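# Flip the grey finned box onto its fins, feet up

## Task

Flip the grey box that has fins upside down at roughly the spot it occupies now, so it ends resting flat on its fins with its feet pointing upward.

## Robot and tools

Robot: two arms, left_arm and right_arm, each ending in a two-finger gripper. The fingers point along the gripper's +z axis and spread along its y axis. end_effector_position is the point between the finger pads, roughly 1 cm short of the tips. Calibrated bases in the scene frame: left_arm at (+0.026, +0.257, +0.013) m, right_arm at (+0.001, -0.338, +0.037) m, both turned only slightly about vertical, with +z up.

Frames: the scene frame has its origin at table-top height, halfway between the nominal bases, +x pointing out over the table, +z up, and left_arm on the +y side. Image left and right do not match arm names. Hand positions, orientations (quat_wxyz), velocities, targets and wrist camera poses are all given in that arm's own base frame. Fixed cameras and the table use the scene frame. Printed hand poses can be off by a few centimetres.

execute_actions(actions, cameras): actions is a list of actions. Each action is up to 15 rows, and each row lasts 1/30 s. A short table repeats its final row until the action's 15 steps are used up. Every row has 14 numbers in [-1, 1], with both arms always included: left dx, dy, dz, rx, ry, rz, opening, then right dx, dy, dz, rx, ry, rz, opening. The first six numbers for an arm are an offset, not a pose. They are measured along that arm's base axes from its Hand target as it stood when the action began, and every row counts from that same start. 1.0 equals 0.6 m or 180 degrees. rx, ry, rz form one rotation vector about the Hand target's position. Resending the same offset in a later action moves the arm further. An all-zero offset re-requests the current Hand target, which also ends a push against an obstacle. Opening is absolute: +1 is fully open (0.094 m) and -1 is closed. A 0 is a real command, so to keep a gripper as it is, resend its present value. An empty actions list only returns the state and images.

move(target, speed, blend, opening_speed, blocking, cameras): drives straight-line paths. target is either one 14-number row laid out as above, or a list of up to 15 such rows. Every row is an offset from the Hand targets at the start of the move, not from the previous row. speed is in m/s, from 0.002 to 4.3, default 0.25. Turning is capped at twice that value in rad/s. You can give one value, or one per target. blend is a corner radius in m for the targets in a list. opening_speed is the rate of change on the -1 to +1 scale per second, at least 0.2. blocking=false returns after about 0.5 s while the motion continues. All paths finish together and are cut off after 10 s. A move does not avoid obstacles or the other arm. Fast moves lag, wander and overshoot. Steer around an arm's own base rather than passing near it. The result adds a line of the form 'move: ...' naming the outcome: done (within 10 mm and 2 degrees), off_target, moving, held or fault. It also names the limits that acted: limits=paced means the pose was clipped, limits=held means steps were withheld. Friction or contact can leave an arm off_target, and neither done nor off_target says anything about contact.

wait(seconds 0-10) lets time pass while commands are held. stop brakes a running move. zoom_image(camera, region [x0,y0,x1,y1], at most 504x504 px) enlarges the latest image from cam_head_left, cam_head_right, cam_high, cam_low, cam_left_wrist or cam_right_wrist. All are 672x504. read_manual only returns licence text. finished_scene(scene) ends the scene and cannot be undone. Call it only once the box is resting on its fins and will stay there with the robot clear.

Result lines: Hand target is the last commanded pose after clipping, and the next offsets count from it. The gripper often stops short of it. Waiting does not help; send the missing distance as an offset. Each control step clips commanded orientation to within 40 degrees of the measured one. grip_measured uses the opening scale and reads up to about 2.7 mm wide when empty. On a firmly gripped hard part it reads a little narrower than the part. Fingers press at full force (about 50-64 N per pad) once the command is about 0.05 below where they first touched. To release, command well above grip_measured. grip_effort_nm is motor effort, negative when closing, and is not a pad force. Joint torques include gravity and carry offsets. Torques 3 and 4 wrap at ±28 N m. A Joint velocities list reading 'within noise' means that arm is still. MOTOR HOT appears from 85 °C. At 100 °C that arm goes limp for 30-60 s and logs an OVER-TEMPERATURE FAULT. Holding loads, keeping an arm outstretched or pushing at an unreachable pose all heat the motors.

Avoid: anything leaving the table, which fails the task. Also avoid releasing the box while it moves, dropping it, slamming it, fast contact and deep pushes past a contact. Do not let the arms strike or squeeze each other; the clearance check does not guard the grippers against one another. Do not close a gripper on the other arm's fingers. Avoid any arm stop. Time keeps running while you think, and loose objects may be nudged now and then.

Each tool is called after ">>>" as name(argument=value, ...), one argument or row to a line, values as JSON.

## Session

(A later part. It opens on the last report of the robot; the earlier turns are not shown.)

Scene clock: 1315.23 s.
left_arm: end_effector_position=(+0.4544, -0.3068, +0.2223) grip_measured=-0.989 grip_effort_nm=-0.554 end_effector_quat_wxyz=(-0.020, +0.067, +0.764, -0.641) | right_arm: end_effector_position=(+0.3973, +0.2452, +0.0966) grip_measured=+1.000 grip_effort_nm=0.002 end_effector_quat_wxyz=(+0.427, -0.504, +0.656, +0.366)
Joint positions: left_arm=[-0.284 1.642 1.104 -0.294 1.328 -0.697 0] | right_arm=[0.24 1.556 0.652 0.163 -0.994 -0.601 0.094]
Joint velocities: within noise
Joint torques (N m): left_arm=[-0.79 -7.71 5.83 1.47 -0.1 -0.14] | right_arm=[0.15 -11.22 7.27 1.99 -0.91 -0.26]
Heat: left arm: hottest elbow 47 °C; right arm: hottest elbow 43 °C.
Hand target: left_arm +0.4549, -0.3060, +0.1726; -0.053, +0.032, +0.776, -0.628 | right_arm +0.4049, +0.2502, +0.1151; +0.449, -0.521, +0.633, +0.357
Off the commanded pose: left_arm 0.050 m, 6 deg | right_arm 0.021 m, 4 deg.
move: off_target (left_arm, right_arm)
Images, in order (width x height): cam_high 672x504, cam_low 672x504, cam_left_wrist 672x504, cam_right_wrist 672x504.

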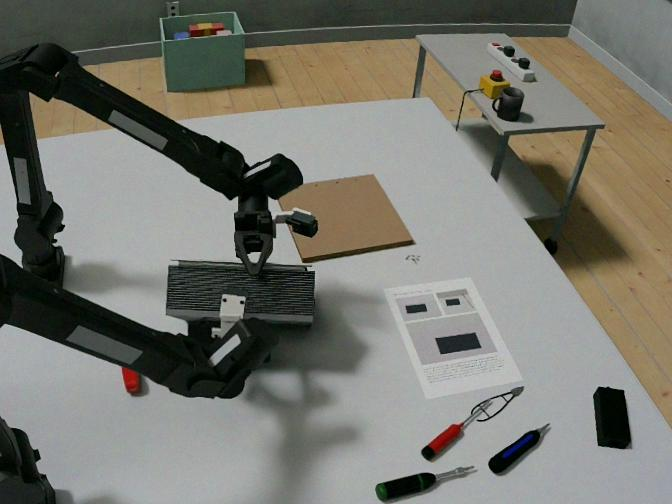

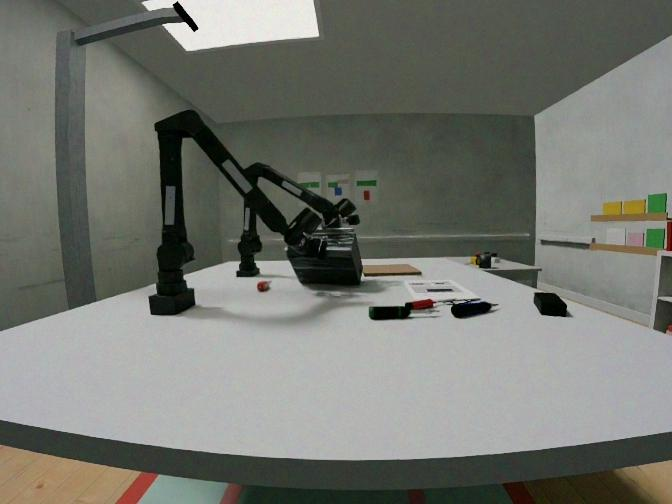

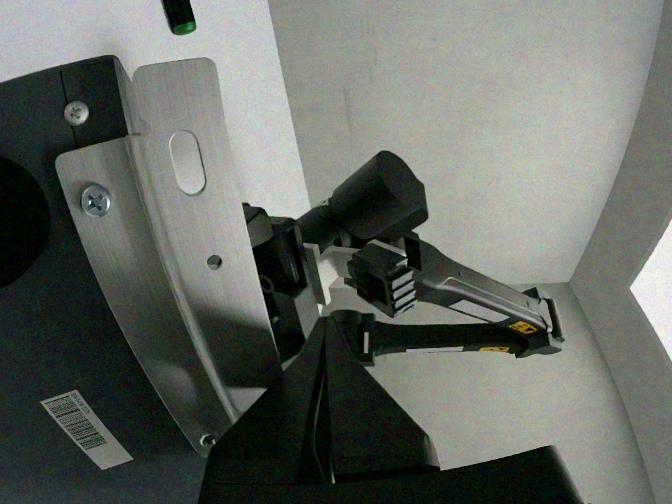

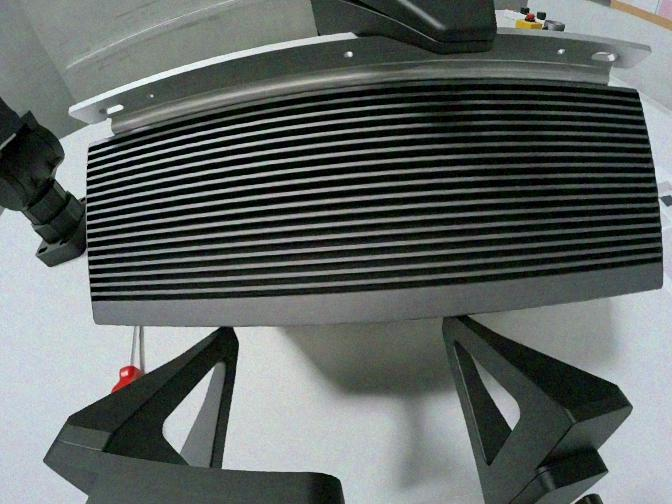

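>>> move(
  target=[0,-0.05,0.02,0,0,0,-1,-0.01,-0.06,-0.08,0,0,0,1],
  speed=0.03,
  cameras=["cam_high","cam_low","cam_right_wrist"],
)

Scene clock: 1322.97 s.
left_arm: end_effector_position=(+0.4543, -0.3306, +0.1984) grip_measured=-0.989 grip_effort_nm=-0.549 end_effector_quat_wxyz=(-0.042, +0.039, +0.774, -0.631) | right_arm: end_effector_position=(+0.3818, +0.2070, +0.0482) grip_measured=+1.000 grip_effort_nm=0.007 end_effector_quat_wxyz=(+0.423, -0.504, +0.657, +0.368)
Joint positions: left_arm=[-0.331 1.684 1.087 -0.17 1.277 -0.843 0] | right_arm=[0.145 1.652 0.59 0.192 -1.064 -0.742 0.094]
Joint velocities: within noise
Joint torques (N m): left_arm=[-1.55 -11.16 7.95 2.14 0.4 -0.25] | right_arm=[0.03 -9.93 7.23 2.26 -0.88 -0.09]
Heat: left arm: hottest elbow 46 °C; right arm: hottest elbow 43 °C.
Hand target: left_arm +0.4548, -0.3361, +0.1846; -0.053, +0.032, +0.776, -0.628 | right_arm +0.3989, +0.2142, +0.0672; +0.449, -0.521, +0.633, +0.357
Off the commanded pose: left_arm 0.015 m, 2 deg | right_arm 0.026 m, 5 deg.
move: off_target (left_arm, right_arm)
Images, in order (width x height): cam_high 672x504, cam_low 672x504, cam_right_wrist 672x504.

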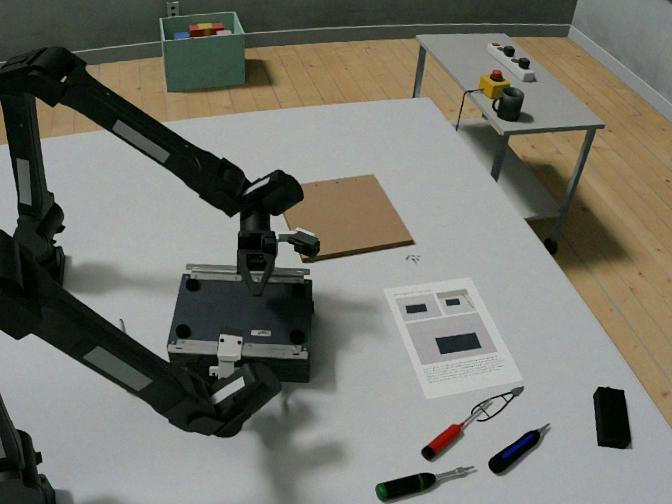

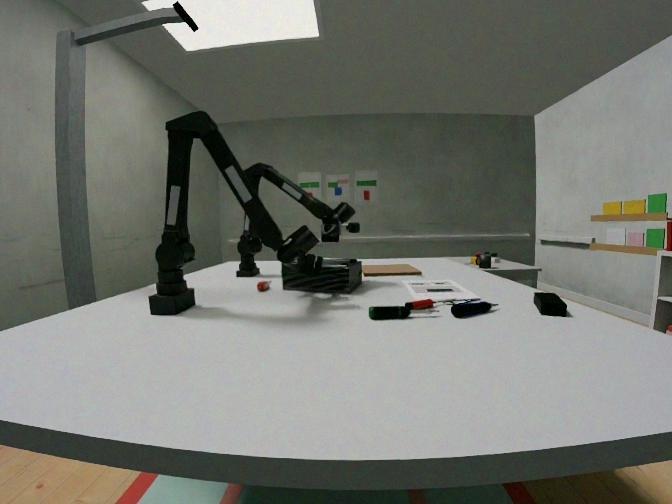

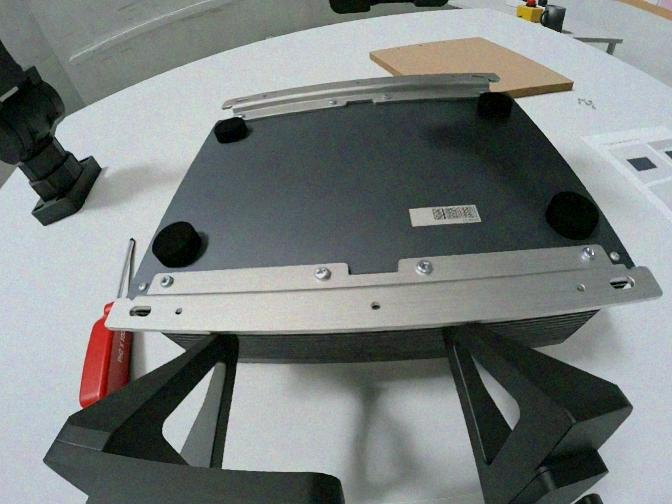

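>>> move(
  target=[
    [0,0.0,0.1,0,0,0,-1,-0.01,-0.03,-0.05,0,0,0,1],
    [-0.05,0.3,0.15,0,0,0,-1,-0.05,-0.3,-0.03,0,0,0,1],
  ],
  speed=[0.06,0.1],
)

>>> zoom_image(
  camera="cam_low",
  region=[270, 240, 380, 310],
)

Scene clock: 1332.37 s.
left_arm: end_effector_position=(+0.4127, -0.1583, +0.2710) grip_measured=-0.989 grip_effort_nm=-0.554 end_effector_quat_wxyz=(-0.044, +0.013, +0.781, -0.623) | right_arm: end_effector_position=(+0.3591, +0.0420, +0.0482) grip_measured=+1.000 grip_effort_nm=0.002 end_effector_quat_wxyz=(+0.445, -0.519, +0.632, +0.364)
Joint positions: left_arm=[0.021 1.601 1.249 -1.668 1.325 0.407 0] | right_arm=[-0.341 1.756 0.787 -0.977 -1.198 -1.973 0.094]
Joint velocities: within noise
Joint torques (N m): left_arm=[-0.38 -9.99 10.63 -0.36 0.55 0.03] | right_arm=[-1.49 -8.94 6.13 -0.34 -0.57 -0.13]
Heat: left arm: hottest elbow 46 °C; right arm: hottest elbow 43 °C.
Hand target: left_arm +0.4248, -0.1560, +0.2747; -0.053, +0.032, +0.776, -0.628 | right_arm +0.3690, +0.0342, +0.0491; +0.449, -0.521, +0.633, +0.357
Off the commanded pose: left_arm 0.013 m, 3 deg | right_arm 0.013 m, 1 deg.
joint sent to its limit (left arm) — joint 4 (wrist pitch), lower limit. The joint targets are off in orientation, not in position.
move: off_target (left_arm, right_arm)

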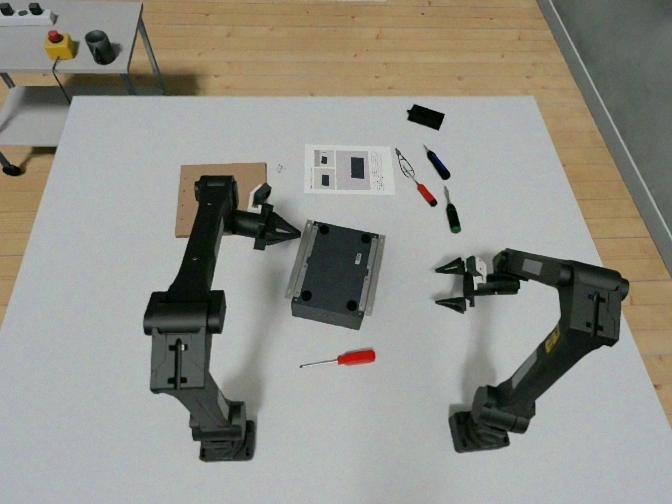

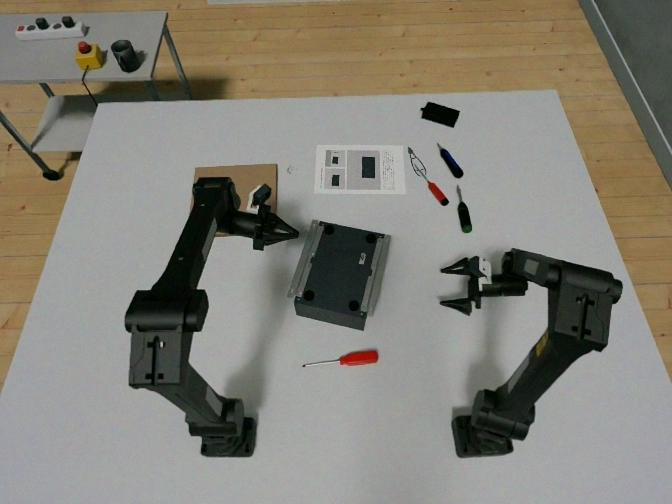

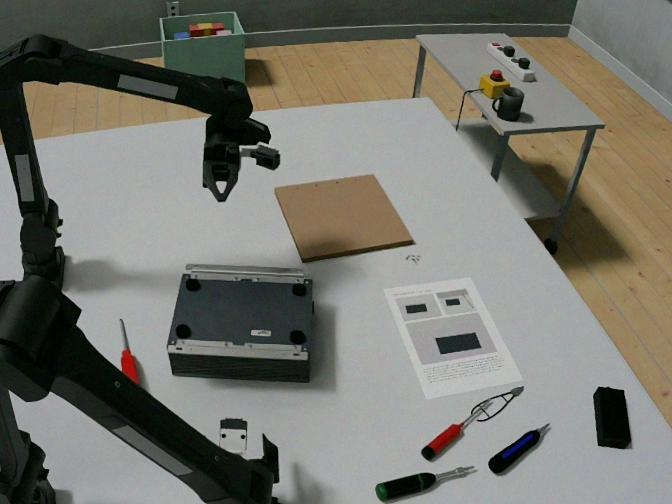

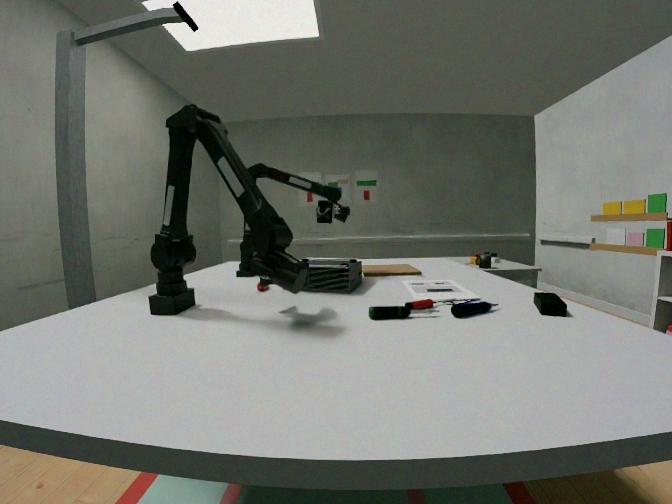

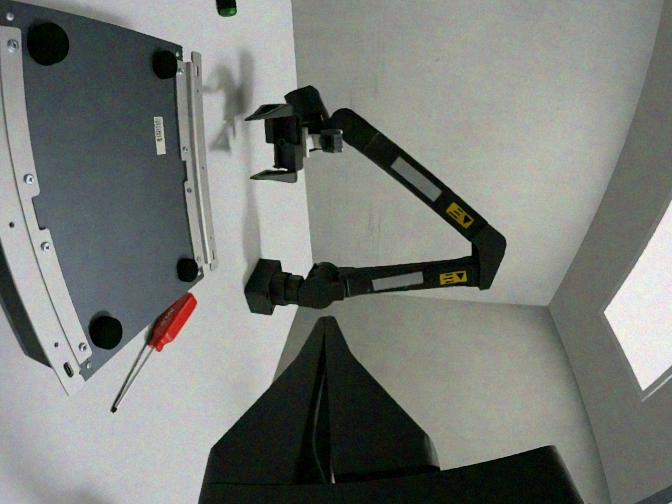

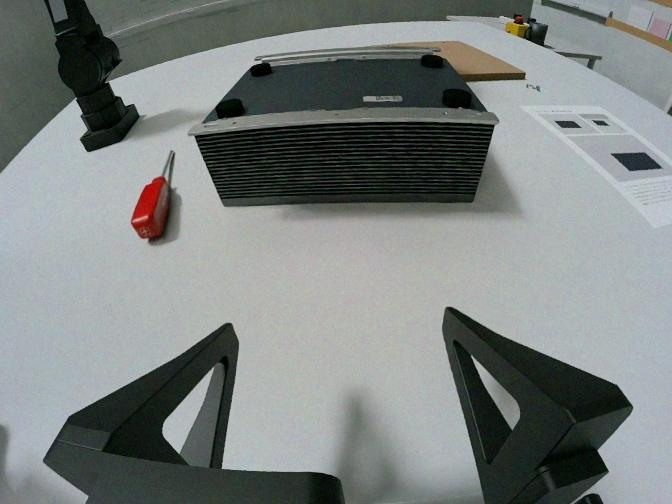

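Scaled by 4.582.

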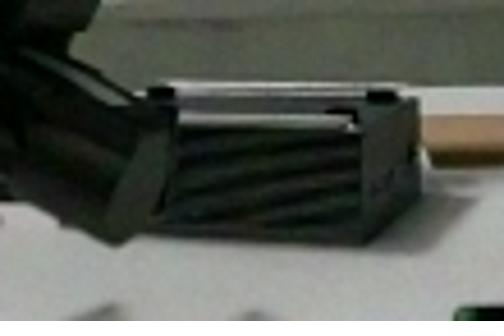

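>>> finished_scene(
  scene=1,
)

The scene is finished: the task was done.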